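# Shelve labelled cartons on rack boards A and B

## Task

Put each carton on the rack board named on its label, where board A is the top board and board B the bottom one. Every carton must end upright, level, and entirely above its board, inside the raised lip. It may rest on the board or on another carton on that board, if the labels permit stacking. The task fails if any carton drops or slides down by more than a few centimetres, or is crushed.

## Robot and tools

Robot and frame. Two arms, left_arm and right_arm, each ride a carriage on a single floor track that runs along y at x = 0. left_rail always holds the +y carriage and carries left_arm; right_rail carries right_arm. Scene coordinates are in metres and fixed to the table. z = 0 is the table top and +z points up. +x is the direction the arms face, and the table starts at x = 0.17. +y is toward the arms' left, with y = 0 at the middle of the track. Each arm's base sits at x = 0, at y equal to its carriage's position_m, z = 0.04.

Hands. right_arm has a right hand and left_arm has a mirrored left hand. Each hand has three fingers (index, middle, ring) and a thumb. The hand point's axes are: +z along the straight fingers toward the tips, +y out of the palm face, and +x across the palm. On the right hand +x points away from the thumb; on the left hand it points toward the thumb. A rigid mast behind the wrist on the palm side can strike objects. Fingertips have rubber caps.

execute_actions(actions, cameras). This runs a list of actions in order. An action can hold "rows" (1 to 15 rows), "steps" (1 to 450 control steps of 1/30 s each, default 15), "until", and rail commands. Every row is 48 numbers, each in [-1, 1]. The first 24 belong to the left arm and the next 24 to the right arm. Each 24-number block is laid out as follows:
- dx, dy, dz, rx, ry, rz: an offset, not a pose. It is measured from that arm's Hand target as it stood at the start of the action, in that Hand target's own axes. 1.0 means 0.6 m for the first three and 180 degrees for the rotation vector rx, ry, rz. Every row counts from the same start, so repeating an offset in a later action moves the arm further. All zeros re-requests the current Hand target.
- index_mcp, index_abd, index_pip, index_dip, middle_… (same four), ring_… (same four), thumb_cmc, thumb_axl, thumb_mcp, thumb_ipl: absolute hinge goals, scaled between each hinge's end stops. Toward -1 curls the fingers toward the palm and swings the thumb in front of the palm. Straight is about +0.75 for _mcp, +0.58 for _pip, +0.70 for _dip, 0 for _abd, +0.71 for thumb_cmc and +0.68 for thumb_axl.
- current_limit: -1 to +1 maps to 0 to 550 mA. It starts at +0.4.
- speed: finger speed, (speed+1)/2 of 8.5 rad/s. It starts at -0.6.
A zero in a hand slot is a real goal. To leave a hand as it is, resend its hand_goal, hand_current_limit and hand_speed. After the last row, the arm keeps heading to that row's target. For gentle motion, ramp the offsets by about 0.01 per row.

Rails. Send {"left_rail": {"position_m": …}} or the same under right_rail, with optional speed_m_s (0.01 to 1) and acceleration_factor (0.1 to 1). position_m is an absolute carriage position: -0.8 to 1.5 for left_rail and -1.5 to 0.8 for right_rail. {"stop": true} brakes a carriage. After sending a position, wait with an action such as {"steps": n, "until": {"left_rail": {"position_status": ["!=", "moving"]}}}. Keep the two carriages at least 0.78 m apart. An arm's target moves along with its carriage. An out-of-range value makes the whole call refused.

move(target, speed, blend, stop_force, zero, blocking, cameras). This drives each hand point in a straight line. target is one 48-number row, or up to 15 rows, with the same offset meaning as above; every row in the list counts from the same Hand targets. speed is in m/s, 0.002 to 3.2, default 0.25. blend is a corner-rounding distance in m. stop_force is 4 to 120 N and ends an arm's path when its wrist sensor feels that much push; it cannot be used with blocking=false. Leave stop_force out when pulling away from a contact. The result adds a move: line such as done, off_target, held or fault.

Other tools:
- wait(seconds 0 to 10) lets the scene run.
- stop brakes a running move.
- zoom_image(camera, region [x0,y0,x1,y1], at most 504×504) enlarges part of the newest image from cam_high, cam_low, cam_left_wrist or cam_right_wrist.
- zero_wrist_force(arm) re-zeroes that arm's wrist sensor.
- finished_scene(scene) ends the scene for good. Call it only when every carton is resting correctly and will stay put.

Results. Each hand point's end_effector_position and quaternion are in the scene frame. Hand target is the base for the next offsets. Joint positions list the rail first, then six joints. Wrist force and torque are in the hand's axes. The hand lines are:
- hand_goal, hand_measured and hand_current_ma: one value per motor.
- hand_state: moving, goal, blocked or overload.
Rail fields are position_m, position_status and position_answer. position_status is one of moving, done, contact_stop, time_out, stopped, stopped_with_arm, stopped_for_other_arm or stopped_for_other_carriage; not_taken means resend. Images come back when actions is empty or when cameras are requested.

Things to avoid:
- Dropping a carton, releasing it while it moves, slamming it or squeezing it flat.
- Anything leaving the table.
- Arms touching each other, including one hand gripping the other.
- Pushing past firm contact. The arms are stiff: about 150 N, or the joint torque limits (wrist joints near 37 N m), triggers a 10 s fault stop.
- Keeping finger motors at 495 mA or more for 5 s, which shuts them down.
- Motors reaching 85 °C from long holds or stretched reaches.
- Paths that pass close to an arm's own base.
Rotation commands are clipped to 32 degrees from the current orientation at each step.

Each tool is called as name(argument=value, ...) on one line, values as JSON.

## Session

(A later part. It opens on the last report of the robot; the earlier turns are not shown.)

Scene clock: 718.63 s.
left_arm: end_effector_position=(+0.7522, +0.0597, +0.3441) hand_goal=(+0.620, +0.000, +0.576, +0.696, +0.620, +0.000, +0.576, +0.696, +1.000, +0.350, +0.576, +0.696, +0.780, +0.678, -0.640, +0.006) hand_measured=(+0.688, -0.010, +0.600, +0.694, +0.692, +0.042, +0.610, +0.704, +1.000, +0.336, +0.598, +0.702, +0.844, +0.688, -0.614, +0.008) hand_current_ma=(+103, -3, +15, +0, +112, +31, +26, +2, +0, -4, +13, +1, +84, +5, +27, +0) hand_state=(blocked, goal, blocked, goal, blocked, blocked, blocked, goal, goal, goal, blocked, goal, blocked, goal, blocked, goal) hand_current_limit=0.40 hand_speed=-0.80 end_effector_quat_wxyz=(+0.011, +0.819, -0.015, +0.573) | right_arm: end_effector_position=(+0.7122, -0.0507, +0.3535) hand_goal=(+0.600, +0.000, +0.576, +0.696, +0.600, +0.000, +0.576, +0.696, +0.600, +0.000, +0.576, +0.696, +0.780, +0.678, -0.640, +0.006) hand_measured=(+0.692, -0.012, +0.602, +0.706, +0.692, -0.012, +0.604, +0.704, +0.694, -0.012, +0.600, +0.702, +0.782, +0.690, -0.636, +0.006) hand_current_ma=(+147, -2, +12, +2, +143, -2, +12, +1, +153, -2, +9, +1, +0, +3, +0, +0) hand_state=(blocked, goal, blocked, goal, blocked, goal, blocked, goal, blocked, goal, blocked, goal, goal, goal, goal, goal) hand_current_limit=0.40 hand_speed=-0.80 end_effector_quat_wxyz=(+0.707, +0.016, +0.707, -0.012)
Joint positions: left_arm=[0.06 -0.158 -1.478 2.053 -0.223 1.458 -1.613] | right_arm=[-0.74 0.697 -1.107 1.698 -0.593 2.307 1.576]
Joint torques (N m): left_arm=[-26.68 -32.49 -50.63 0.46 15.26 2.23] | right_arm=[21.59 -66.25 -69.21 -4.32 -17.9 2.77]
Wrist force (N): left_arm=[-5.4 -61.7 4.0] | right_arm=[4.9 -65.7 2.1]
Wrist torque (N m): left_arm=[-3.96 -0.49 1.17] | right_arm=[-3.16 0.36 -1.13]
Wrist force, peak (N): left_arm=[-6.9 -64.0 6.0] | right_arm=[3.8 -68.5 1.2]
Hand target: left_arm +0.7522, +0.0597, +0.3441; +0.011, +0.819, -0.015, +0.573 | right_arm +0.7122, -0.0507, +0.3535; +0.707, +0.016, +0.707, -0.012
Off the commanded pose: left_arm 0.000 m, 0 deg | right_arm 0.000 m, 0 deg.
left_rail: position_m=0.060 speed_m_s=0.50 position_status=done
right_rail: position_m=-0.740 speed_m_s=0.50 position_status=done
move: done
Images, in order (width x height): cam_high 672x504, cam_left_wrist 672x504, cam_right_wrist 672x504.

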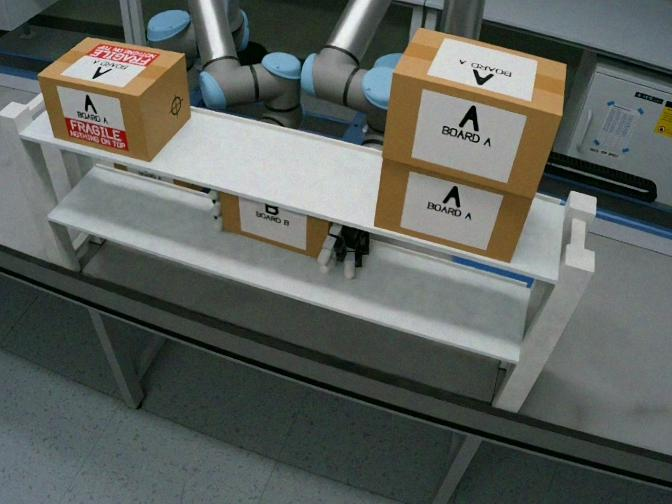

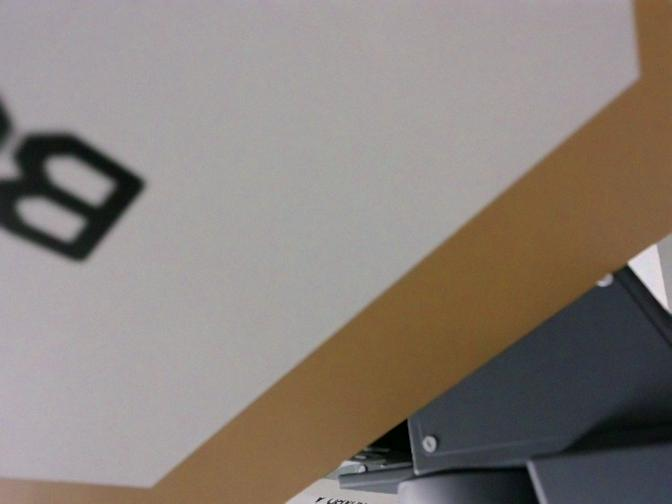

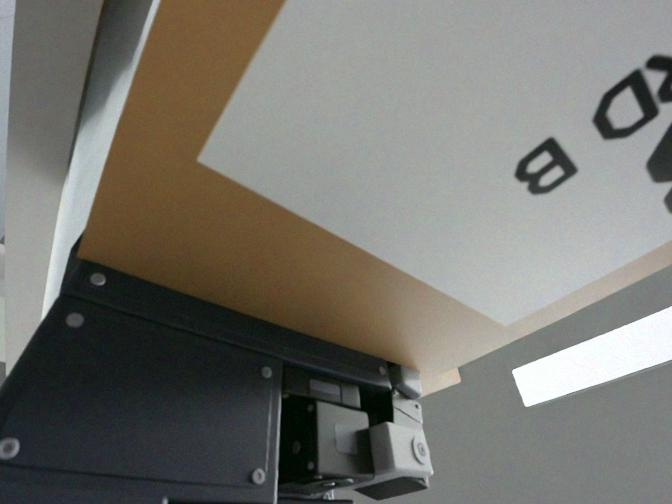

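move(target=[0.0447,-0.0051,0.1278,0,0,0,0.62,0,0.576,0.696,0.62,0,0.576,0.696,1.0,0.35,0.576,0.696,0.78,0.678,-0.64,0.005,0.4,-0.8,0.0017,0.0053,0.1353,0,0,0,0.60,0,0.576,0.696,0.60,0,0.576,0.696,0.60,0,0.576,0.696,0.78,0.678,-0.64,0.005,0.4,-0.8], speed=0.035, stop_force=16, cameras=["cam_high"])

Scene clock: 726.63 s.
left_arm: end_effector_position=(+0.8335, +0.0597, +0.3430) hand_goal=(+0.620, +0.000, +0.576, +0.696, +0.620, +0.000, +0.576, +0.696, +1.000, +0.350, +0.576, +0.696, +0.780, +0.678, -0.640, +0.006) hand_measured=(+0.688, -0.010, +0.600, +0.694, +0.692, +0.042, +0.610, +0.704, +1.000, +0.336, +0.598, +0.702, +0.844, +0.688, -0.614, +0.008) hand_current_ma=(+103, -3, +15, +0, +112, +30, +26, +2, +0, -4, +13, +1, +84, +5, +27, +0) hand_state=(blocked, goal, blocked, goal, blocked, blocked, blocked, goal, goal, goal, blocked, goal, blocked, goal, blocked, goal) hand_current_limit=0.40 hand_speed=-0.80 end_effector_quat_wxyz=(+0.011, +0.819, -0.015, +0.573) | right_arm: end_effector_position=(+0.7934, -0.0507, +0.3526) hand_goal=(+0.600, +0.000, +0.576, +0.696, +0.600, +0.000, +0.576, +0.696, +0.600, +0.000, +0.576, +0.696, +0.780, +0.678, -0.640, +0.006) hand_measured=(+0.692, -0.012, +0.602, +0.706, +0.692, -0.012, +0.604, +0.704, +0.694, -0.012, +0.600, +0.704, +0.782, +0.690, -0.636, +0.006) hand_current_ma=(+147, -2, +12, +2, +143, -2, +12, +1, +153, -2, +10, +1, +0, +3, +0, +0) hand_state=(blocked, goal, blocked, goal, blocked, goal, blocked, goal, blocked, goal, blocked, goal, goal, goal, goal, goal) hand_current_limit=0.40 hand_speed=-0.80 end_effector_quat_wxyz=(+0.707, +0.016, +0.707, -0.012)
Joint positions: left_arm=[0.06 -0.136 -1.35 1.903 -0.201 1.479 -1.605] | right_arm=[-0.74 0.632 -1.033 1.582 -0.55 2.242 1.576]
Joint torques (N m): left_arm=[-30.13 -43.37 -49.27 0.61 14.57 2.46] | right_arm=[24.81 -76.03 -69.73 -4.36 -17.67 2.87]
Wrist force (N): left_arm=[-3.4 -59.8 3.1] | right_arm=[7.7 -63.8 2.8]
Wrist torque (N m): left_arm=[-3.90 -0.77 1.14] | right_arm=[-3.06 0.09 -1.31]
Wrist force, peak (N): left_arm=[-5.4 -62.0 4.2] | right_arm=[5.3 -65.6 2.3]
Hand target: left_arm +0.8335, +0.0597, +0.3430; +0.011, +0.819, -0.015, +0.573 | right_arm +0.7934, -0.0507, +0.3526; +0.707, +0.016, +0.707, -0.012
Off the commanded pose: left_arm 0.000 m, 0 deg | right_arm 0.000 m, 0 deg.
left_rail: position_m=0.060 speed_m_s=0.50 position_status=done
right_rail: position_m=-0.740 speed_m_s=0.50 position_status=done
move: done
Images, in order (width x height): cam_high 672x504.

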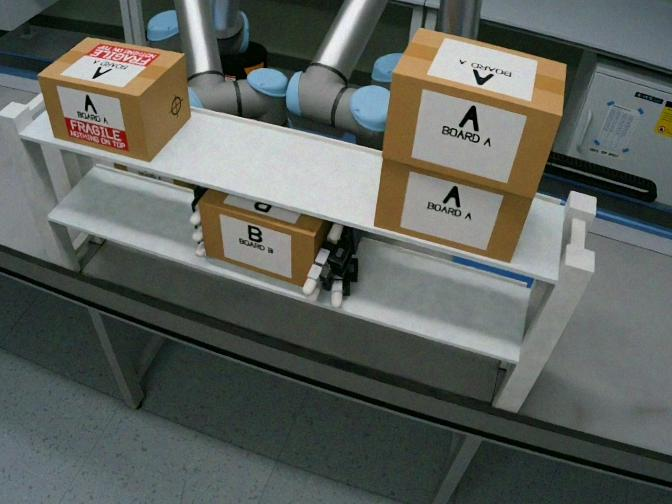

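zoom_image(camera="cam_high", region=[170, 170, 380, 328])

Scaled by 2.400 from the camera's 672x504 image, which has a finer 960x720 frame.

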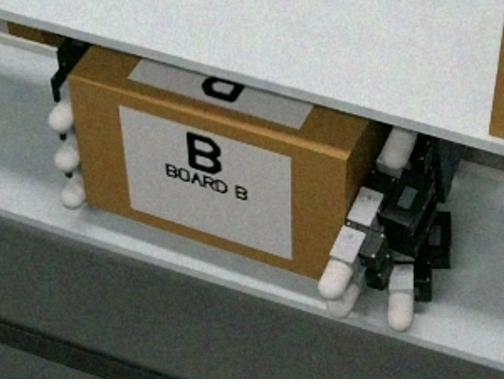

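move(target=[-0.0470,0,0.0171,0,0,0,0.62,0,0.576,0.696,0.62,0,0.576,0.696,1.0,0.35,0.576,0.696,0.78,0.678,-0.64,0.005,0.4,-0.8,0.05,0,0,0,0,0,0.60,0,0.576,0.696,0.60,0,0.576,0.696,0.60,0,0.576,0.696,0.78,0.678,-0.64,0.005,0.4,-0.8], speed=0.006, stop_force=10, cameras=["cam_high"])

zoom_image(camera="cam_high", region=[170, 170, 380, 328])

Scene clock: 731.73 s.
left_arm: end_effector_position=(+0.8335, +0.0597, +0.3286) hand_goal=(+0.620, +0.000, +0.576, +0.696, +0.620, +0.000, +0.576, +0.696, +1.000, +0.350, +0.576, +0.696, +0.780, +0.678, -0.640, +0.006) hand_measured=(+0.688, -0.012, +0.600, +0.694, +0.692, +0.040, +0.610, +0.704, +1.000, +0.336, +0.596, +0.702, +0.842, +0.690, -0.614, +0.008) hand_current_ma=(+103, -3, +15, +0, +112, +29, +26, +2, +0, -4, +9, +1, +84, +5, +27, +0) hand_state=(blocked, goal, blocked, goal, blocked, blocked, blocked, goal, goal, goal, goal, goal, blocked, goal, blocked, goal) hand_current_limit=0.40 hand_speed=-0.80 end_effector_quat_wxyz=(+0.011, +0.819, -0.015, +0.573) | right_arm: end_effector_position=(+0.7935, -0.0506, +0.3371) hand_goal=(+0.600, +0.000, +0.576, +0.696, +0.600, +0.000, +0.576, +0.696, +0.600, +0.000, +0.576, +0.696, +0.780, +0.678, -0.640, +0.006) hand_measured=(+0.692, -0.014, +0.602, +0.708, +0.692, -0.012, +0.604, +0.704, +0.694, -0.012, +0.600, +0.704, +0.782, +0.690, -0.636, +0.006) hand_current_ma=(+147, -2, +12, +2, +143, -2, +12, +1, +151, -2, +10, +1, +0, +3, +0, +0) hand_state=(blocked, goal, blocked, goal, blocked, goal, blocked, goal, blocked, goal, blocked, goal, goal, goal, goal, goal) hand_current_limit=0.40 hand_speed=-0.80 end_effector_quat_wxyz=(+0.707, +0.016, +0.706, -0.012)
Joint positions: left_arm=[0.06 -0.136 -1.337 1.916 -0.227 1.479 -1.605] | right_arm=[-0.74 0.632 -1.02 1.591 -0.573 2.242 1.576]
Joint torques (N m): left_arm=[-45.89 -63.34 -46.12 1.2 12.15 0.65] | right_arm=[51.39 -89.87 -65.03 -3.01 -9.05 0.33]
Wrist force (N): left_arm=[1.1 -62.0 -1.9] | right_arm=[-1.9 -70.8 0.4]
Wrist torque (N m): left_arm=[-3.38 0.04 2.02] | right_arm=[-3.33 0.82 -0.21]
Wrist force, peak (N): left_arm=[6.5 -64.5 -7.1] | right_arm=[-2.8 -73.3 -0.4]
Hand target: left_arm +0.8335, +0.0597, +0.3286; +0.011, +0.819, -0.015, +0.573 (not the last commanded pose) | right_arm +0.7935, -0.0506, +0.3372; +0.707, +0.016, +0.706, -0.012 (not the last commanded pose)
Off the commanded pose: left_arm 0.016 m, 0 deg | right_arm 0.015 m, 0 deg.
left_rail: position_m=0.060 speed_m_s=0.50 position_status=done
right_rail: position_m=-0.740 speed_m_s=0.50 position_status=done
move: contact (left_arm, right_arm)
Images, in order (width x height): cam_high 672x504.

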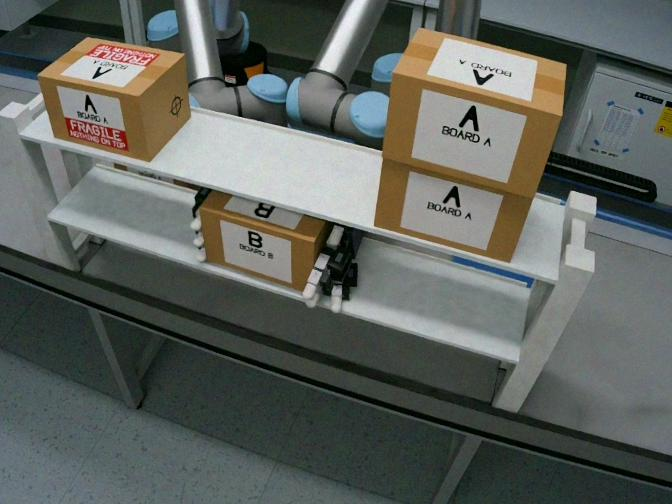

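Scaled by 2.400 from the camera's 672x504 image, which has a finer 960x720 frame.

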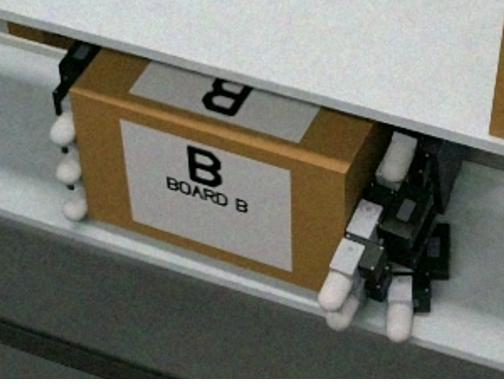

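execute_actions(actions=[], cameras=["cam_low", "cam_left_wrist", "cam_right_wrist"])

Scene clock: 733.87 s.
left_arm: end_effector_position=(+0.8335, +0.0597, +0.3286) hand_goal=(+0.620, +0.000, +0.576, +0.696, +0.620, +0.000, +0.576, +0.696, +1.000, +0.350, +0.576, +0.696, +0.780, +0.678, -0.640, +0.006) hand_measured=(+0.688, -0.012, +0.600, +0.694, +0.692, +0.040, +0.610, +0.704, +1.000, +0.336, +0.596, +0.702, +0.842, +0.690, -0.614, +0.008) hand_current_ma=(+103, -3, +15, +0, +112, +29, +26, +2, +0, -4, +9, +1, +84, +5, +27, +0) hand_state=(blocked, goal, blocked, goal, blocked, blocked, blocked, goal, goal, goal, goal, goal, blocked, goal, blocked, goal) hand_current_limit=0.40 hand_speed=-0.80 end_effector_quat_wxyz=(+0.011, +0.819, -0.015, +0.573) | right_arm: end_effector_position=(+0.7935, -0.0506, +0.3372) hand_goal=(+0.600, +0.000, +0.576, +0.696, +0.600, +0.000, +0.576, +0.696, +0.600, +0.000, +0.576, +0.696, +0.780, +0.678, -0.640, +0.006) hand_measured=(+0.692, -0.014, +0.602, +0.708, +0.692, -0.012, +0.604, +0.704, +0.694, -0.012, +0.600, +0.704, +0.782, +0.690, -0.636, +0.006) hand_current_ma=(+147, -2, +12, +2, +143, -2, +12, +1, +151, -2, +10, +1, +0, +3, +0, +0) hand_state=(blocked, goal, blocked, goal, blocked, goal, blocked, goal, blocked, goal, blocked, goal, goal, goal, goal, goal) hand_current_limit=0.40 hand_speed=-0.80 end_effector_quat_wxyz=(+0.707, +0.016, +0.706, -0.012)
Joint positions: left_arm=[0.06 -0.136 -1.337 1.916 -0.227 1.479 -1.605] | right_arm=[-0.74 0.632 -1.02 1.591 -0.573 2.242 1.576]
Joint velocities: within noise
Joint torques (N m): left_arm=[-46.43 -63.2 -45.78 0.36 12.12 0.77] | right_arm=[51.47 -90.92 -64.86 -3.67 -11.63 -1.87]
Motor temperatures (°C): left_arm=[29 23 29 30 35 32] | right_arm=[26 24 28 33 32 33]
Wrist force (N): left_arm=[1.4 -62.1 -1.8] | right_arm=[-2.1 -70.8 0.2]
Wrist torque (N m): left_arm=[-3.40 -0.01 2.06] | right_arm=[-3.31 0.85 -0.23]
Wrist force, peak (N): left_arm=[1.0 -62.4 -1.9] | right_arm=[-2.4 -71.3 0.5]
Hand target: left_arm +0.8335, +0.0597, +0.3286; +0.011, +0.819, -0.015, +0.573 (not the last commanded pose) | right_arm +0.7935, -0.0506, +0.3372; +0.707, +0.016, +0.706, -0.012 (not the last commanded pose)
Off the commanded pose: left_arm 0.016 m, 0 deg | right_arm 0.015 m, 0 deg.
left_rail: position_m=0.060 speed_m_s=0.50 position_status=done
right_rail: position_m=-0.740 speed_m_s=0.50 position_status=done
Images, in order (width x height): cam_low 672x504, cam_left_wrist 672x504, cam_right_wrist 672x504.

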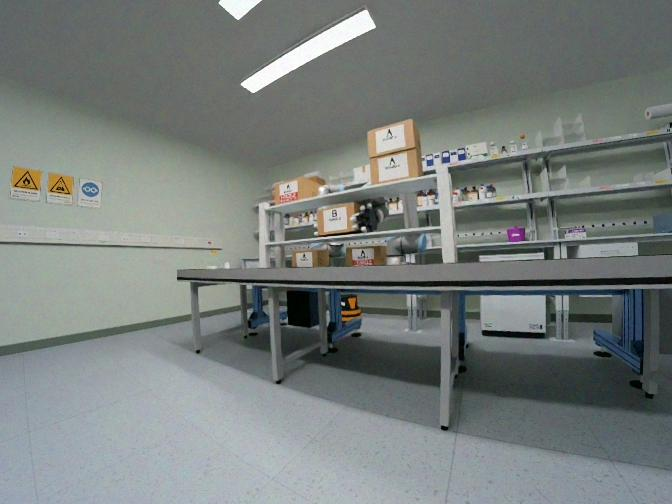

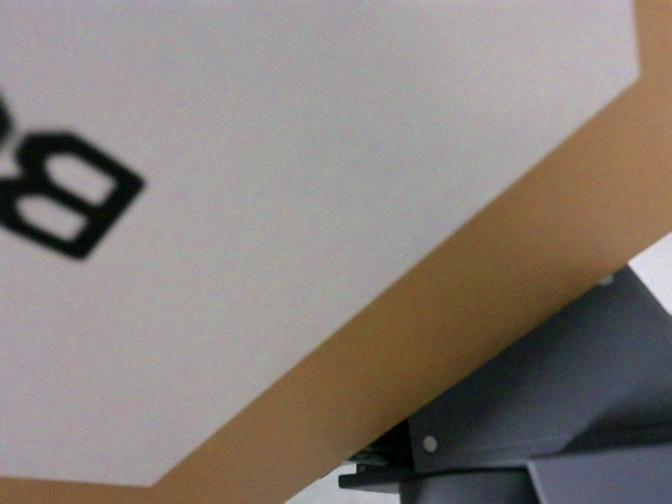

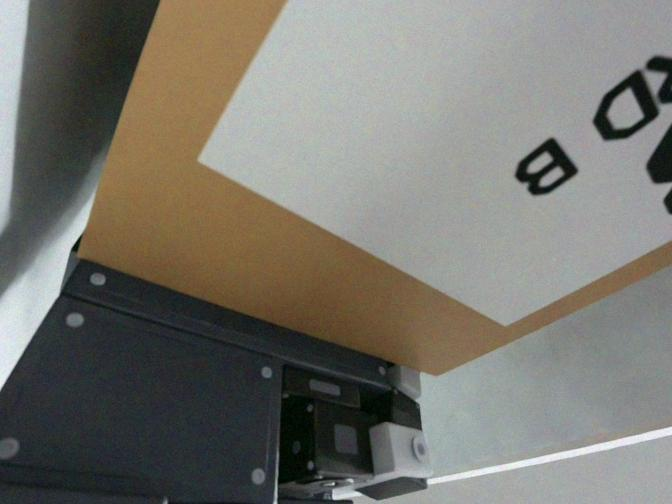

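zoom_image(camera="cam_right_wrist", region=[0, 0, 252, 336])

zoom_image(camera="cam_left_wrist", region=[270, 200, 672, 504])

zoom_image(camera="cam_low", region=[230, 160, 470, 280])

Scaled by 1.500 from the camera's 672x504 image, which has a finer 960x720 frame.

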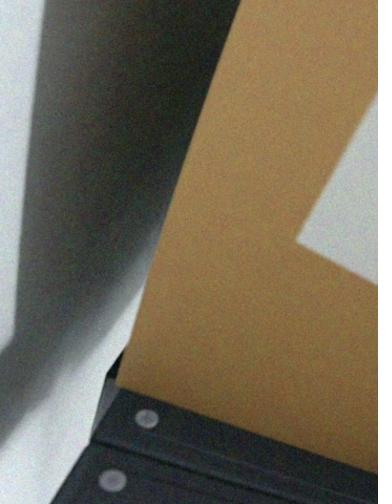

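Scaled by 1.254 from the camera's 672x504 image, which has a finer 960x720 frame.

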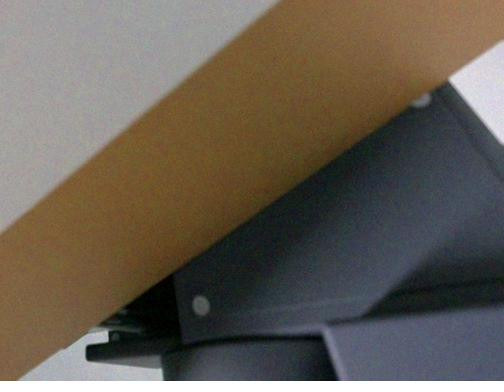

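Scaled by 2.100 from the camera's 672x504 image, which has a finer 960x720 frame.

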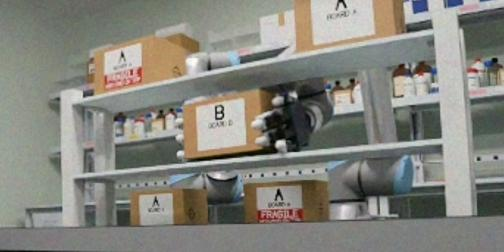

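move(target=[0,-0.04,0,0,0,0,0.68,0,0.576,0.696,0.68,0,0.576,0.696,1.0,0.35,0.576,0.696,0.78,0.678,-0.64,0.005,0.4,-0.8,0,-0.04,0,0,0,0,0.68,0,0.576,0.696,0.68,0,0.576,0.696,0.68,0,0.576,0.696,0.78,0.678,-0.64,0.005,0.4,-0.8], speed=0.01, cameras=["cam_high", "cam_right_wrist"])

zoom_image(camera="cam_high", region=[170, 170, 380, 328])

Scene clock: 742.23 s.
left_arm: end_effector_position=(+0.8344, +0.0836, +0.3286) hand_goal=(+0.680, +0.000, +0.576, +0.696, +0.680, +0.000, +0.576, +0.696, +1.000, +0.350, +0.576, +0.696, +0.780, +0.678, -0.640, +0.006) hand_measured=(+0.682, -0.012, +0.580, +0.694, +0.674, +0.010, +0.576, +0.698, +0.992, +0.336, +0.584, +0.700, +0.780, +0.682, -0.632, +0.008) hand_current_ma=(+0, -3, +0, +0, -1, +3, +0, +0, -2, -4, +2, +0, +0, +1, +3, +0) hand_state=(goal, goal, goal, goal, goal, goal, goal, goal, goal, goal, goal, goal, goal, goal, goal, goal) hand_current_limit=0.40 hand_speed=-0.80 end_effector_quat_wxyz=(+0.011, +0.819, -0.015, +0.573) | right_arm: end_effector_position=(+0.7925, -0.0745, +0.3370) hand_goal=(+0.680, +0.000, +0.576, +0.696, +0.680, +0.000, +0.576, +0.696, +0.680, +0.000, +0.576, +0.696, +0.780, +0.678, -0.640, +0.006) hand_measured=(+0.682, -0.012, +0.580, +0.700, +0.682, -0.012, +0.578, +0.698, +0.682, -0.010, +0.578, +0.698, +0.780, +0.688, -0.636, +0.006) hand_current_ma=(+0, -2, +0, +0, +0, -2, +0, +0, +0, -1, +0, +0, +0, +3, +1, +0) hand_state=(goal, goal, goal, goal, goal, goal, goal, goal, goal, goal, goal, goal, goal, goal, goal, goal) hand_current_limit=0.40 hand_speed=-0.80 end_effector_quat_wxyz=(+0.707, +0.016, +0.706, -0.012)
Joint positions: left_arm=[0.06 -0.095 -1.33 1.906 -0.226 1.517 -1.591] | right_arm=[-0.74 0.608 -1.045 1.634 -0.59 2.218 1.576]
Joint torques (N m): left_arm=[14.1 -38.13 -40.85 2.29 1.92 2.79] | right_arm=[-13.02 -92.18 -28.87 -3.79 -3.39 2.7]
Wrist force (N): left_arm=[1.4 2.1 -1.0] | right_arm=[-4.7 -6.5 3.1]
Wrist torque (N m): left_arm=[0.33 -0.07 -0.04] | right_arm=[-1.21 0.37 -0.93]
Wrist force, peak (N): left_arm=[1.1 -62.4 -2.0] | right_arm=[-2.2 -71.3 0.9]
Hand target: left_arm +0.8344, +0.0837, +0.3286; +0.011, +0.819, -0.015, +0.573 | right_arm +0.7925, -0.0746, +0.3370; +0.707, +0.016, +0.706, -0.012
Off the commanded pose: left_arm 0.000 m, 0 deg | right_arm 0.000 m, 0 deg.
left_rail: position_m=0.060 speed_m_s=0.50 position_status=done
right_rail: position_m=-0.740 speed_m_s=0.50 position_status=done
move: done
Images, in order (width x height): cam_high 672x504, cam_right_wrist 672x504.

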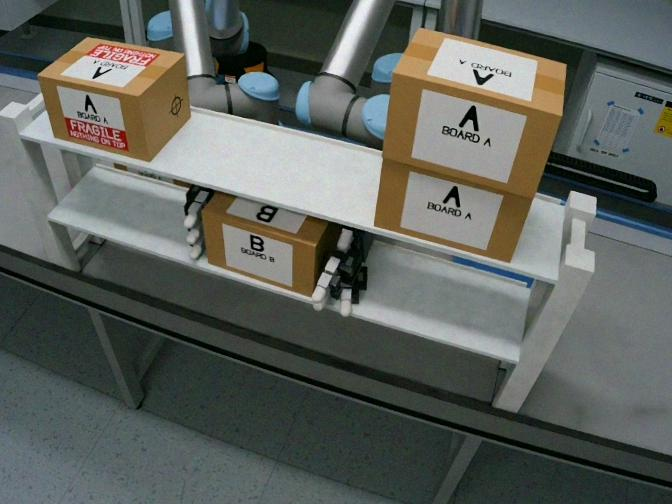

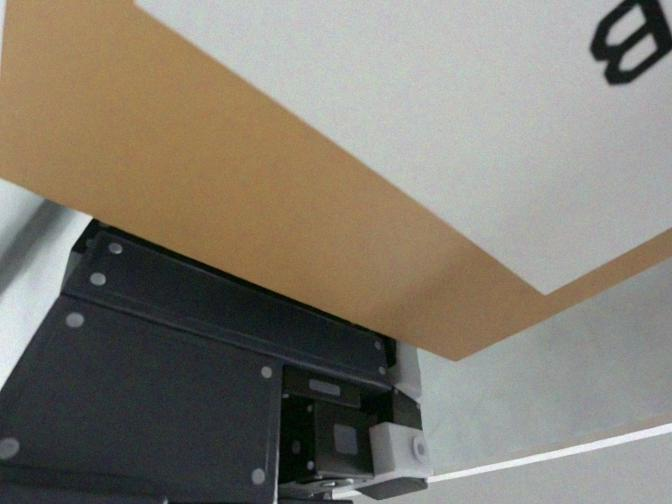

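Scaled by 2.400 from the camera's 672x504 image, which has a finer 960x720 frame.

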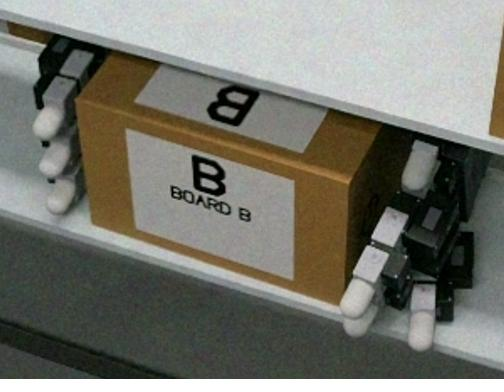

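zoom_image(camera="cam_high", region=[195, 240, 335, 320])

Scaled by 3.600 from the camera's 672x504 image, which has a finer 960x720 frame.

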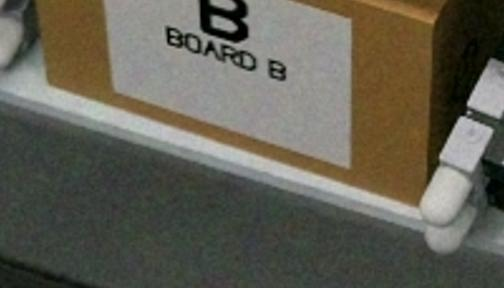

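move(target=[[0,-0.0167,0,0,0,0,0.68,0,0.576,0.696,0.68,0,0.576,0.696,1.0,0.35,0.576,0.696,0.78,0.678,-0.64,0.005,0.4,-0.8,0,-0.0167,0,0,0,0,0.68,0,0.576,0.696,0.68,0,0.576,0.696,0.68,0,0.576,0.696,0.78,0.678,-0.64,0.005,0.4,-0.8],[-0.163,0.0021,-0.4725,0,0,0,0.68,0,0.576,0.696,0.68,0,0.576,0.696,1.0,0.35,0.576,0.696,0.78,0.678,-0.64,0.005,0.4,-0.8,-0.0083,-0.0365,-0.4997,0,0,0,0.68,0,0.576,0.696,0.68,0,0.576,0.696,0.68,0,0.576,0.696,0.78,0.678,-0.64,0.005,0.4,-0.8]], speed=[0.02, 0.12], cameras=["cam_high", "cam_right_wrist", "cam_left_wrist"])

zoom_image(camera="cam_high", region=[170, 170, 380, 328])

Scene clock: 747.87 s.
left_arm: end_effector_position=(+0.5347, +0.0939, +0.3339) hand_goal=(+0.680, +0.000, +0.576, +0.696, +0.680, +0.000, +0.576, +0.696, +1.000, +0.350, +0.576, +0.696, +0.780, +0.678, -0.640, +0.006) hand_measured=(+0.680, -0.010, +0.578, +0.694, +0.668, -0.002, +0.568, +0.698, +1.000, +0.350, +0.584, +0.698, +0.780, +0.682, -0.634, +0.006) hand_current_ma=(+0, -2, +0, +0, -4, +0, -2, +0, +0, +0, +2, +0, +0, +1, +2, +0) hand_state=(goal, goal, goal, goal, goal, goal, goal, goal, goal, goal, goal, goal, goal, goal, goal, goal) hand_current_limit=0.40 hand_speed=-0.80 end_effector_quat_wxyz=(+0.011, +0.819, -0.015, +0.573) | right_arm: end_effector_position=(+0.4921, -0.0847, +0.3415) hand_goal=(+0.680, +0.000, +0.576, +0.696, +0.680, +0.000, +0.576, +0.696, +0.680, +0.000, +0.576, +0.696, +0.780, +0.678, -0.640, +0.006) hand_measured=(+0.682, -0.012, +0.578, +0.700, +0.682, -0.012, +0.578, +0.698, +0.682, -0.010, +0.578, +0.698, +0.780, +0.688, -0.636, +0.006) hand_current_ma=(+0, -2, +0, +0, +0, -2, +0, +0, +0, -1, +0, +0, +0, +2, +1, +0) hand_state=(goal, goal, goal, goal, goal, goal, goal, goal, goal, goal, goal, goal, goal, goal, goal, goal) hand_current_limit=0.40 hand_speed=-0.80 end_effector_quat_wxyz=(+0.707, +0.016, +0.706, -0.012)
Joint positions: left_arm=[0.06 -0.161 -1.854 2.405 -0.199 1.456 -1.614] | right_arm=[-0.74 0.894 -1.29 1.998 -0.71 2.504 1.575]
Joint torques (N m): left_arm=[-18.56 -26.48 -27.18 2.24 -3.23 -2.48] | right_arm=[12.3 -69.37 -24.59 -3.25 3.71 -2.42]
Wrist force (N): left_arm=[0.7 -0.7 -0.7] | right_arm=[-4.5 -6.5 2.9]
Wrist torque (N m): left_arm=[0.08 -0.22 0.28] | right_arm=[-1.19 0.32 -0.89]
Wrist force, peak (N): left_arm=[67.6 -1.0 5.3] | right_arm=[-4.2 -7.2 4.8]
Hand target: left_arm +0.5347, +0.0939, +0.3339; +0.011, +0.819, -0.015, +0.573 | right_arm +0.4921, -0.0847, +0.3415; +0.707, +0.016, +0.706, -0.012
Off the commanded pose: left_arm 0.000 m, 0 deg | right_arm 0.000 m, 0 deg.
left_rail: position_m=0.060 speed_m_s=0.50 position_status=done
right_rail: position_m=-0.740 speed_m_s=0.50 position_status=done
move: done
Images, in order (width x height): cam_high 672x504, cam_left_wrist 672x504, cam_right_wrist 672x504.

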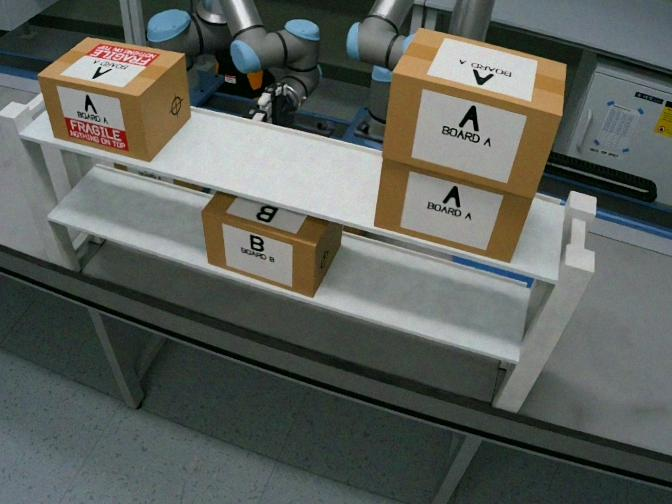

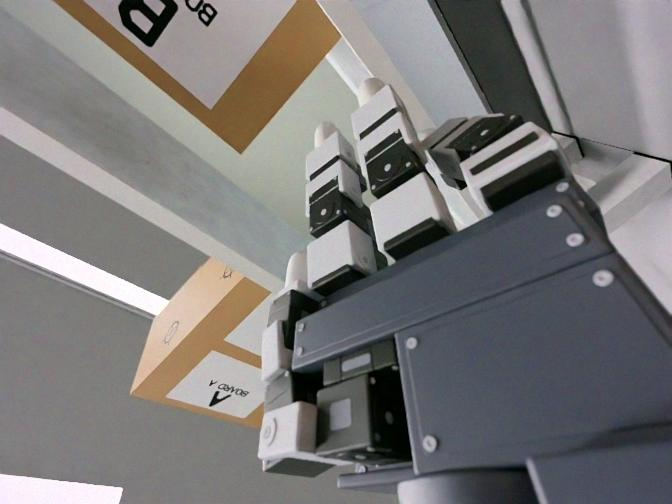

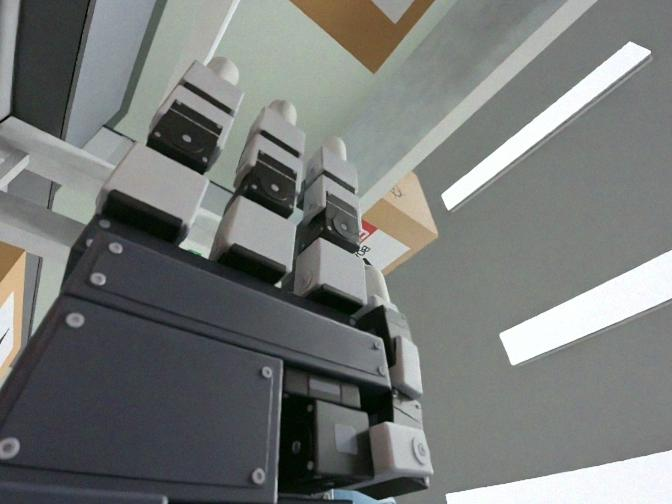

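Scaled by 2.400 from the camera's 672x504 image, which has a finer 960x720 frame.

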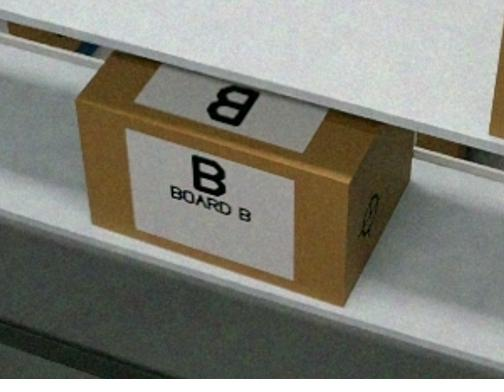

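zoom_image(camera="cam_high", region=[300, 210, 400, 310])

zoom_image(camera="cam_right_wrist", region=[150, 0, 480, 200])

zoom_image(camera="cam_left_wrist", region=[0, 0, 400, 260])

Scaled by 5.040 from the camera's 672x504 image, which has a finer 960x720 frame.

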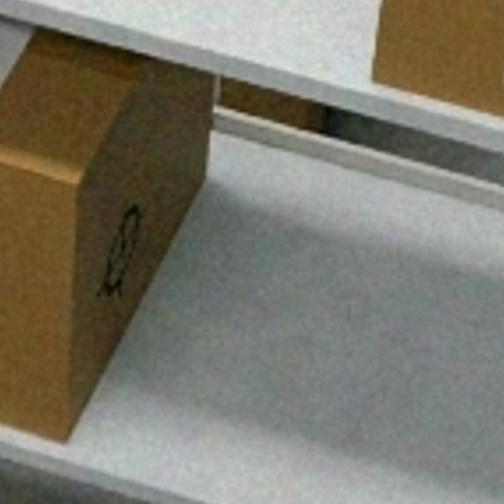

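Scaled by 1.527 from the camera's 672x504 image, which has a finer 960x720 frame.

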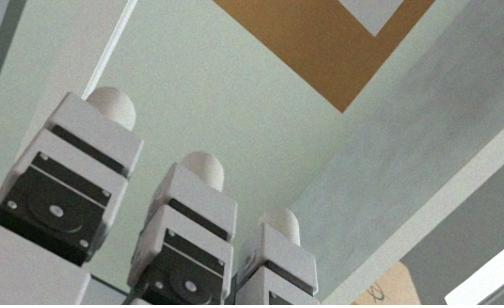

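Scaled by 1.260 from the camera's 672x504 image, which has a finer 960x720 frame.

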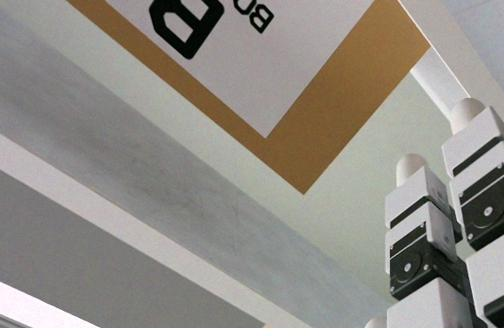

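zoom_image(camera="cam_high", region=[185, 230, 285, 310])

zoom_image(camera="cam_high", region=[260, 260, 360, 330])

Scaled by 5.040 from the camera's 672x504 image, which has a finer 960x720 frame.

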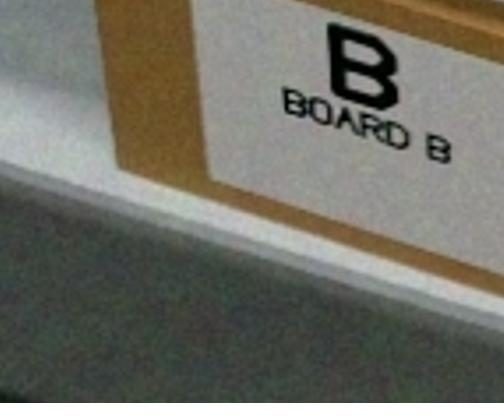

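Scaled by 5.040 from the camera's 672x504 image, which has a finer 960x720 frame.

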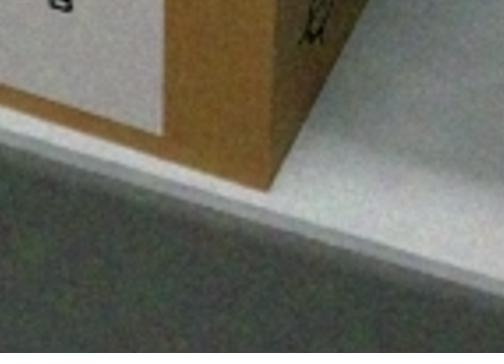

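move(target=[0.011,-0.2482,-0.0672,-0.01488,0,0.00541,0.68,0,0.576,0.696,0.68,0,0.576,0.696,1.0,0.35,0.576,0.696,0.78,0.678,-0.64,0.005,0.4,-0.8,-0.0333,-0.25,0.0099,0.01517,0,0,0.68,0,0.576,0.696,0.68,0,0.576,0.696,0.68,0,0.576,0.696,0.78,0.678,-0.64,0.005,0.4,-0.8], speed=0.12)

execute_actions(actions=[{"right_rail": {"position_m": -0.955}, "steps": 150, "until": {"right_rail": {"position_status": ["!=", "moving"]}}}, {"left_rail": {"position_m": -0.17}, "steps": 150, "until": {"left_rail": {"position_status": ["!=", "moving"]}}}], cameras=["cam_high", "cam_left_wrist", "cam_right_wrist"])

Scene clock: 764.10 s.
left_arm: end_effector_position=(+0.5048, +0.2440, +0.3538) hand_goal=(+0.680, +0.000, +0.576, +0.696, +0.680, +0.000, +0.576, +0.696, +1.000, +0.350, +0.576, +0.696, +0.780, +0.678, -0.640, +0.006) hand_measured=(+0.680, -0.010, +0.578, +0.694, +0.670, -0.002, +0.568, +0.698, +1.000, +0.350, +0.584, +0.698, +0.780, +0.682, -0.634, +0.006) hand_current_ma=(+0, -2, +0, +0, -4, +0, -2, +0, +0, +0, +2, +0, +0, +1, +2, +0) hand_state=(goal, goal, goal, goal, goal, goal, goal, goal, goal, goal, goal, goal, goal, goal, goal, goal) hand_current_limit=0.40 hand_speed=-0.80 end_effector_quat_wxyz=(+0.026, +0.819, -0.036, +0.573) | right_arm: end_effector_position=(+0.4921, -0.2349, +0.3605) hand_goal=(+0.680, +0.000, +0.576, +0.696, +0.680, +0.000, +0.576, +0.696, +0.680, +0.000, +0.576, +0.696, +0.780, +0.678, -0.640, +0.006) hand_measured=(+0.682, -0.012, +0.578, +0.700, +0.682, -0.012, +0.578, +0.698, +0.682, -0.010, +0.578, +0.698, +0.780, +0.688, -0.636, +0.006) hand_current_ma=(+0, -2, +0, +0, +0, -2, +0, +0, +0, -1, +0, +0, +0, +2, +1, +0) hand_state=(goal, goal, goal, goal, goal, goal, goal, goal, goal, goal, goal, goal, goal, goal, goal, goal) hand_current_limit=0.40 hand_speed=-0.80 end_effector_quat_wxyz=(+0.707, +0.033, +0.706, -0.028)
Joint positions: left_arm=[0.06 0.362 -1.707 2.259 -0.167 1.992 -1.407] | right_arm=[-0.74 0.721 -1.505 2.222 -0.717 2.379 1.576]
Joint torques (N m): left_arm=[11.48 -11.22 -44.28 2.88 2.77 2.3] | right_arm=[-15.43 -50.37 -24.4 0.68 -3.15 -0.97]
Wrist force (N): left_arm=[0.8 0.2 -0.5] | right_arm=[-3.8 -6.6 3.2]
Wrist torque (N m): left_arm=[0.19 -0.21 -0.02] | right_arm=[-1.26 0.26 -0.83]
Wrist force, peak (N): left_arm=[0.6 -1.2 -1.0] | right_arm=[-4.1 -7.6 3.5]
Hand target: left_arm +0.5048, +0.2441, +0.3538; +0.026, +0.819, -0.036, +0.573 | right_arm +0.4921, -0.2350, +0.3605; +0.707, +0.033, +0.706, -0.028
Off the commanded pose: left_arm 0.000 m, 0 deg | right_arm 0.000 m, 0 deg.
left_rail: position_m=0.060 speed_m_s=0.50 position_status=done
right_rail: position_m=-0.740 speed_m_s=0.50 position_status=done
move: done

Scene clock: 767.27 s.
left_arm: end_effector_position=(+0.5048, +0.0141, +0.3538) hand_goal=(+0.680, +0.000, +0.576, +0.696, +0.680, +0.000, +0.576, +0.696, +1.000, +0.350, +0.576, +0.696, +0.780, +0.678, -0.640, +0.006) hand_measured=(+0.680, -0.010, +0.578, +0.694, +0.670, -0.002, +0.568, +0.698, +1.000, +0.350, +0.584, +0.698, +0.780, +0.682, -0.634, +0.006) hand_current_ma=(+0, -2, +0, +0, -4, +0, -2, +0, +0, +0, +2, +0, +0, +1, +2, +0) hand_state=(goal, goal, goal, goal, goal, goal, goal, goal, goal, goal, goal, goal, goal, goal, goal, goal) hand_current_limit=0.40 hand_speed=-0.80 end_effector_quat_wxyz=(+0.026, +0.819, -0.036, +0.573) | right_arm: end_effector_position=(+0.4921, -0.4500, +0.3605) hand_goal=(+0.680, +0.000, +0.576, +0.696, +0.680, +0.000, +0.576, +0.696, +0.680, +0.000, +0.576, +0.696, +0.780, +0.678, -0.640, +0.006) hand_measured=(+0.682, -0.012, +0.578, +0.700, +0.682, -0.012, +0.578, +0.698, +0.682, -0.010, +0.578, +0.698, +0.780, +0.688, -0.636, +0.006) hand_current_ma=(+0, -2, +0, +0, +0, -2, +0, +0, +0, -1, +0, +0, +0, +2, +1, +0) hand_state=(goal, goal, goal, goal, goal, goal, goal, goal, goal, goal, goal, goal, goal, goal, goal, goal) hand_current_limit=0.40 hand_speed=-0.80 end_effector_quat_wxyz=(+0.707, +0.033, +0.706, -0.028)
Joint positions: left_arm=[-0.17 0.362 -1.707 2.259 -0.167 1.992 -1.407] | right_arm=[-0.955 0.721 -1.505 2.222 -0.717 2.379 1.576]
Joint torques (N m): left_arm=[8.34 -19.69 -37.1 1.7 2.06 2.61] | right_arm=[-5.22 -32.64 -41.79 -1.49 -2.08 -2.31]
Wrist force (N): left_arm=[0.7 0.5 -0.5] | right_arm=[-4.4 -7.2 2.6]
Wrist torque (N m): left_arm=[0.23 -0.18 -0.03] | right_arm=[-1.28 0.34 -0.90]
Wrist force, peak (N): left_arm=[1.1 -0.6 -0.8] | right_arm=[-4.6 -7.6 3.5]
Hand target: left_arm +0.5048, +0.0141, +0.3538; +0.026, +0.819, -0.036, +0.573 | right_arm +0.4921, -0.4500, +0.3605; +0.707, +0.033, +0.706, -0.028
Off the commanded pose: left_arm 0.000 m, 0 deg | right_arm 0.000 m, 0 deg.
left_rail: position_m=-0.170 speed_m_s=0.50 position_status=done
right_rail: position_m=-0.955 speed_m_s=0.50 position_status=done
Images, in order (width x height): cam_high 672x504, cam_left_wrist 672x504, cam_right_wrist 672x504.

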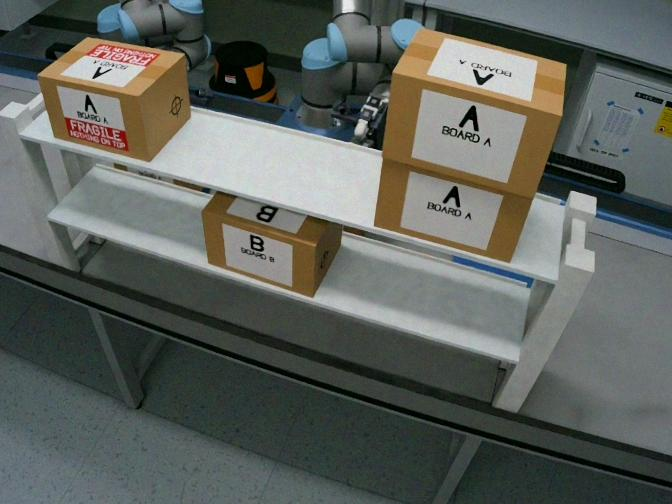

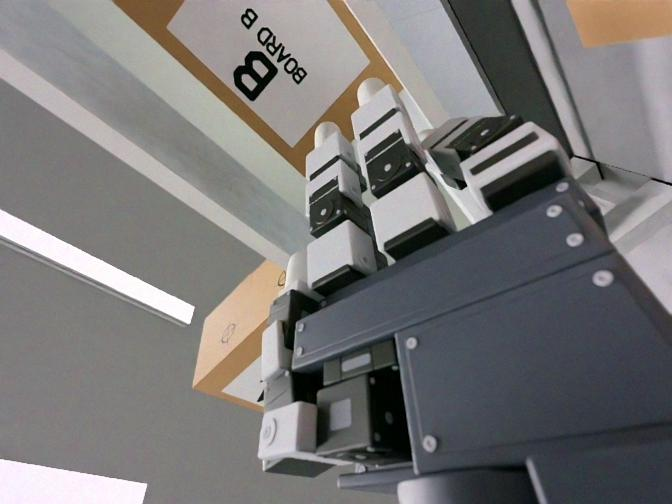

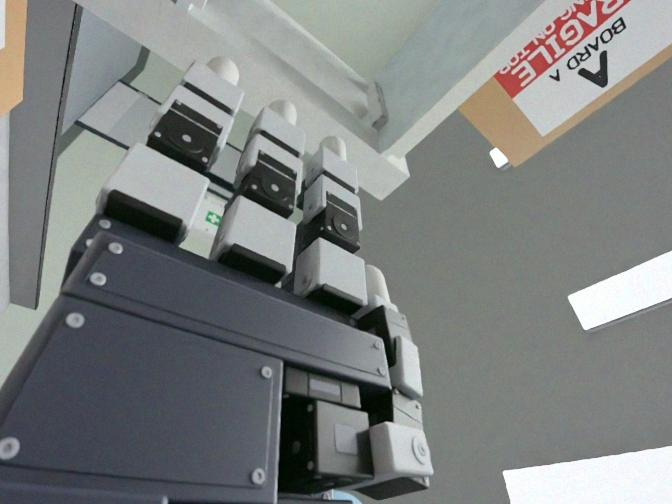

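zoom_image(camera="cam_high", region=[90, 140, 230, 220])

zoom_image(camera="cam_high", region=[320, 200, 440, 270])

Scaled by 3.600 from the camera's 672x504 image, which has a finer 960x720 frame.

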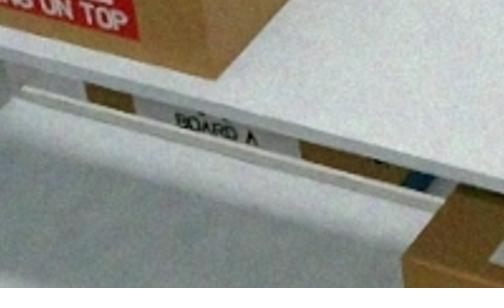

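Scaled by 4.200 from the camera's 672x504 image, which has a finer 960x720 frame.

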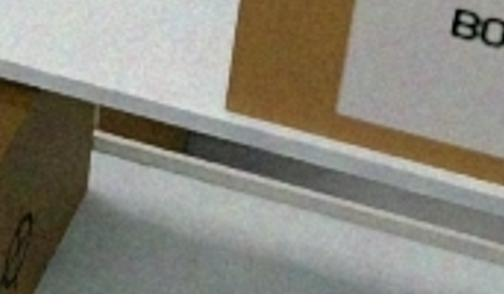

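move(target=[[0.0325,0.6375,0.0895,0,0,0,0.68,0,0.576,0.696,0.68,0,0.576,0.696,1.0,0.35,0.576,0.696,0.78,0.678,-0.64,0.005,0.4,-0.8,0,-0.2478,0.0352,0,0,0,0.68,0,0.576,0.696,0.68,0,0.576,0.696,0.68,0,0.576,0.696,0.78,0.678,-0.64,0.005,0.4,-0.8],[-0.3150,0.6375,0.2160,0,0,0,0.68,0,0.576,0.696,0.68,0,0.576,0.696,1.0,0.35,0.576,0.696,0.78,0.678,-0.64,0.005,0.4,-0.8,0.3592,-0.2478,0.0352,0,0,0,0.68,0,0.576,0.696,0.68,0,0.576,0.696,0.68,0,0.576,0.696,0.78,0.678,-0.64,0.005,0.4,-0.8]], speed=[0.15, 0.1], stop_force=15, cameras=["cam_left_wrist", "cam_right_wrist"])

Scene clock: 777.37 s.
left_arm: end_effector_position=(+0.5279, -0.3721, +0.1321) hand_goal=(+0.680, +0.000, +0.576, +0.696, +0.680, +0.000, +0.576, +0.696, +1.000, +0.350, +0.576, +0.696, +0.780, +0.678, -0.640, +0.006) hand_measured=(+0.680, -0.010, +0.578, +0.694, +0.670, -0.002, +0.568, +0.698, +1.000, +0.350, +0.584, +0.698, +0.780, +0.682, -0.634, +0.006) hand_current_ma=(+0, -2, +0, +0, -4, +0, -2, +0, +0, +0, +2, +0, +0, +1, +2, +0) hand_state=(goal, goal, goal, goal, goal, goal, goal, goal, goal, goal, goal, goal, goal, goal, goal, goal) hand_current_limit=0.40 hand_speed=-0.80 end_effector_quat_wxyz=(+0.026, +0.819, -0.036, +0.573) | right_arm: end_effector_position=(+0.5006, -0.5986, +0.1441) hand_goal=(+0.680, +0.000, +0.576, +0.696, +0.680, +0.000, +0.576, +0.696, +0.680, +0.000, +0.576, +0.696, +0.780, +0.678, -0.640, +0.006) hand_measured=(+0.682, -0.012, +0.578, +0.700, +0.682, -0.012, +0.578, +0.698, +0.682, -0.010, +0.578, +0.698, +0.780, +0.688, -0.636, +0.006) hand_current_ma=(+0, -2, +0, +0, +0, -2, +0, +0, +0, -1, +0, +0, +0, +2, +1, +0) hand_state=(goal, goal, goal, goal, goal, goal, goal, goal, goal, goal, goal, goal, goal, goal, goal, goal) hand_current_limit=0.40 hand_speed=-0.80 end_effector_quat_wxyz=(+0.707, +0.033, +0.706, -0.028)
Joint positions: left_arm=[-0.17 -0.906 -1.422 2.589 -0.677 0.816 -1.922] | right_arm=[-0.955 0.399 -1.222 2.559 -1.338 2.056 1.577]
Joint torques (N m): left_arm=[14.82 -14.96 -9.13 -3.15 1.36 1.76] | right_arm=[12.1 -28.67 -4.72 -4.12 2.53 -2.37]
Wrist force (N): left_arm=[0.5 -0.1 -3.1] | right_arm=[-4.8 -6.2 3.1]
Wrist torque (N m): left_arm=[0.08 -0.30 0.25] | right_arm=[-1.18 0.36 -0.92]
Wrist force, peak (N): left_arm=[2.2 0.2 -5.1] | right_arm=[-5.0 -6.9 3.6]
Hand target: left_arm +0.5279, -0.3721, +0.1321; +0.026, +0.819, -0.036, +0.573 | right_arm +0.5006, -0.5986, +0.1441; +0.707, +0.033, +0.706, -0.028
Off the commanded pose: left_arm 0.000 m, 0 deg | right_arm 0.000 m, 0 deg.
left_rail: position_m=-0.170 speed_m_s=0.50 position_status=done
right_rail: position_m=-0.955 speed_m_s=0.50 position_status=done
move: done
Images, in order (width x height): cam_left_wrist 672x504, cam_right_wrist 672x504.

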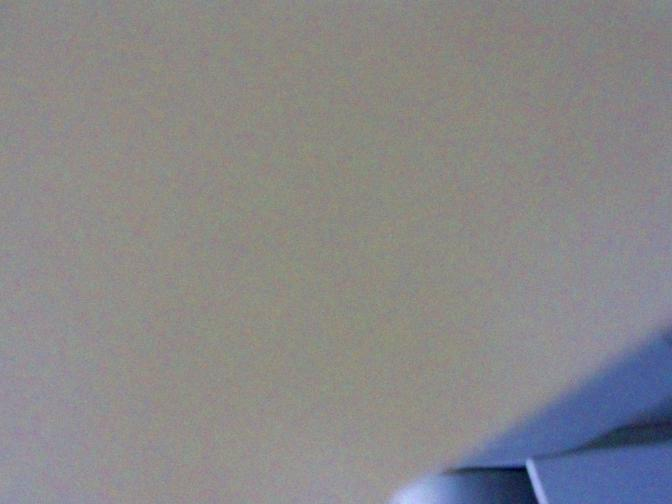

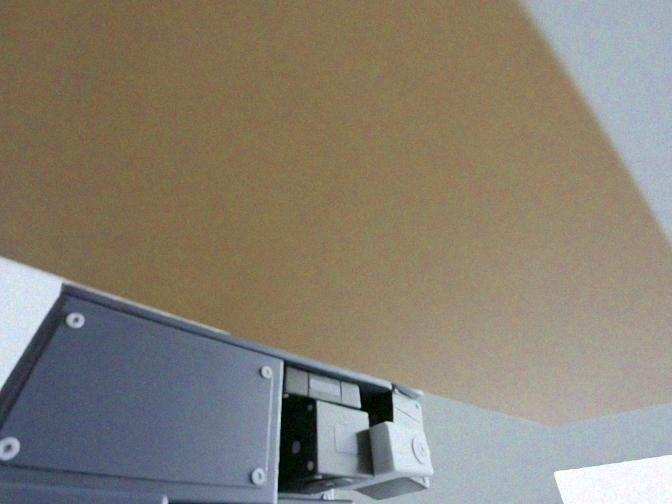

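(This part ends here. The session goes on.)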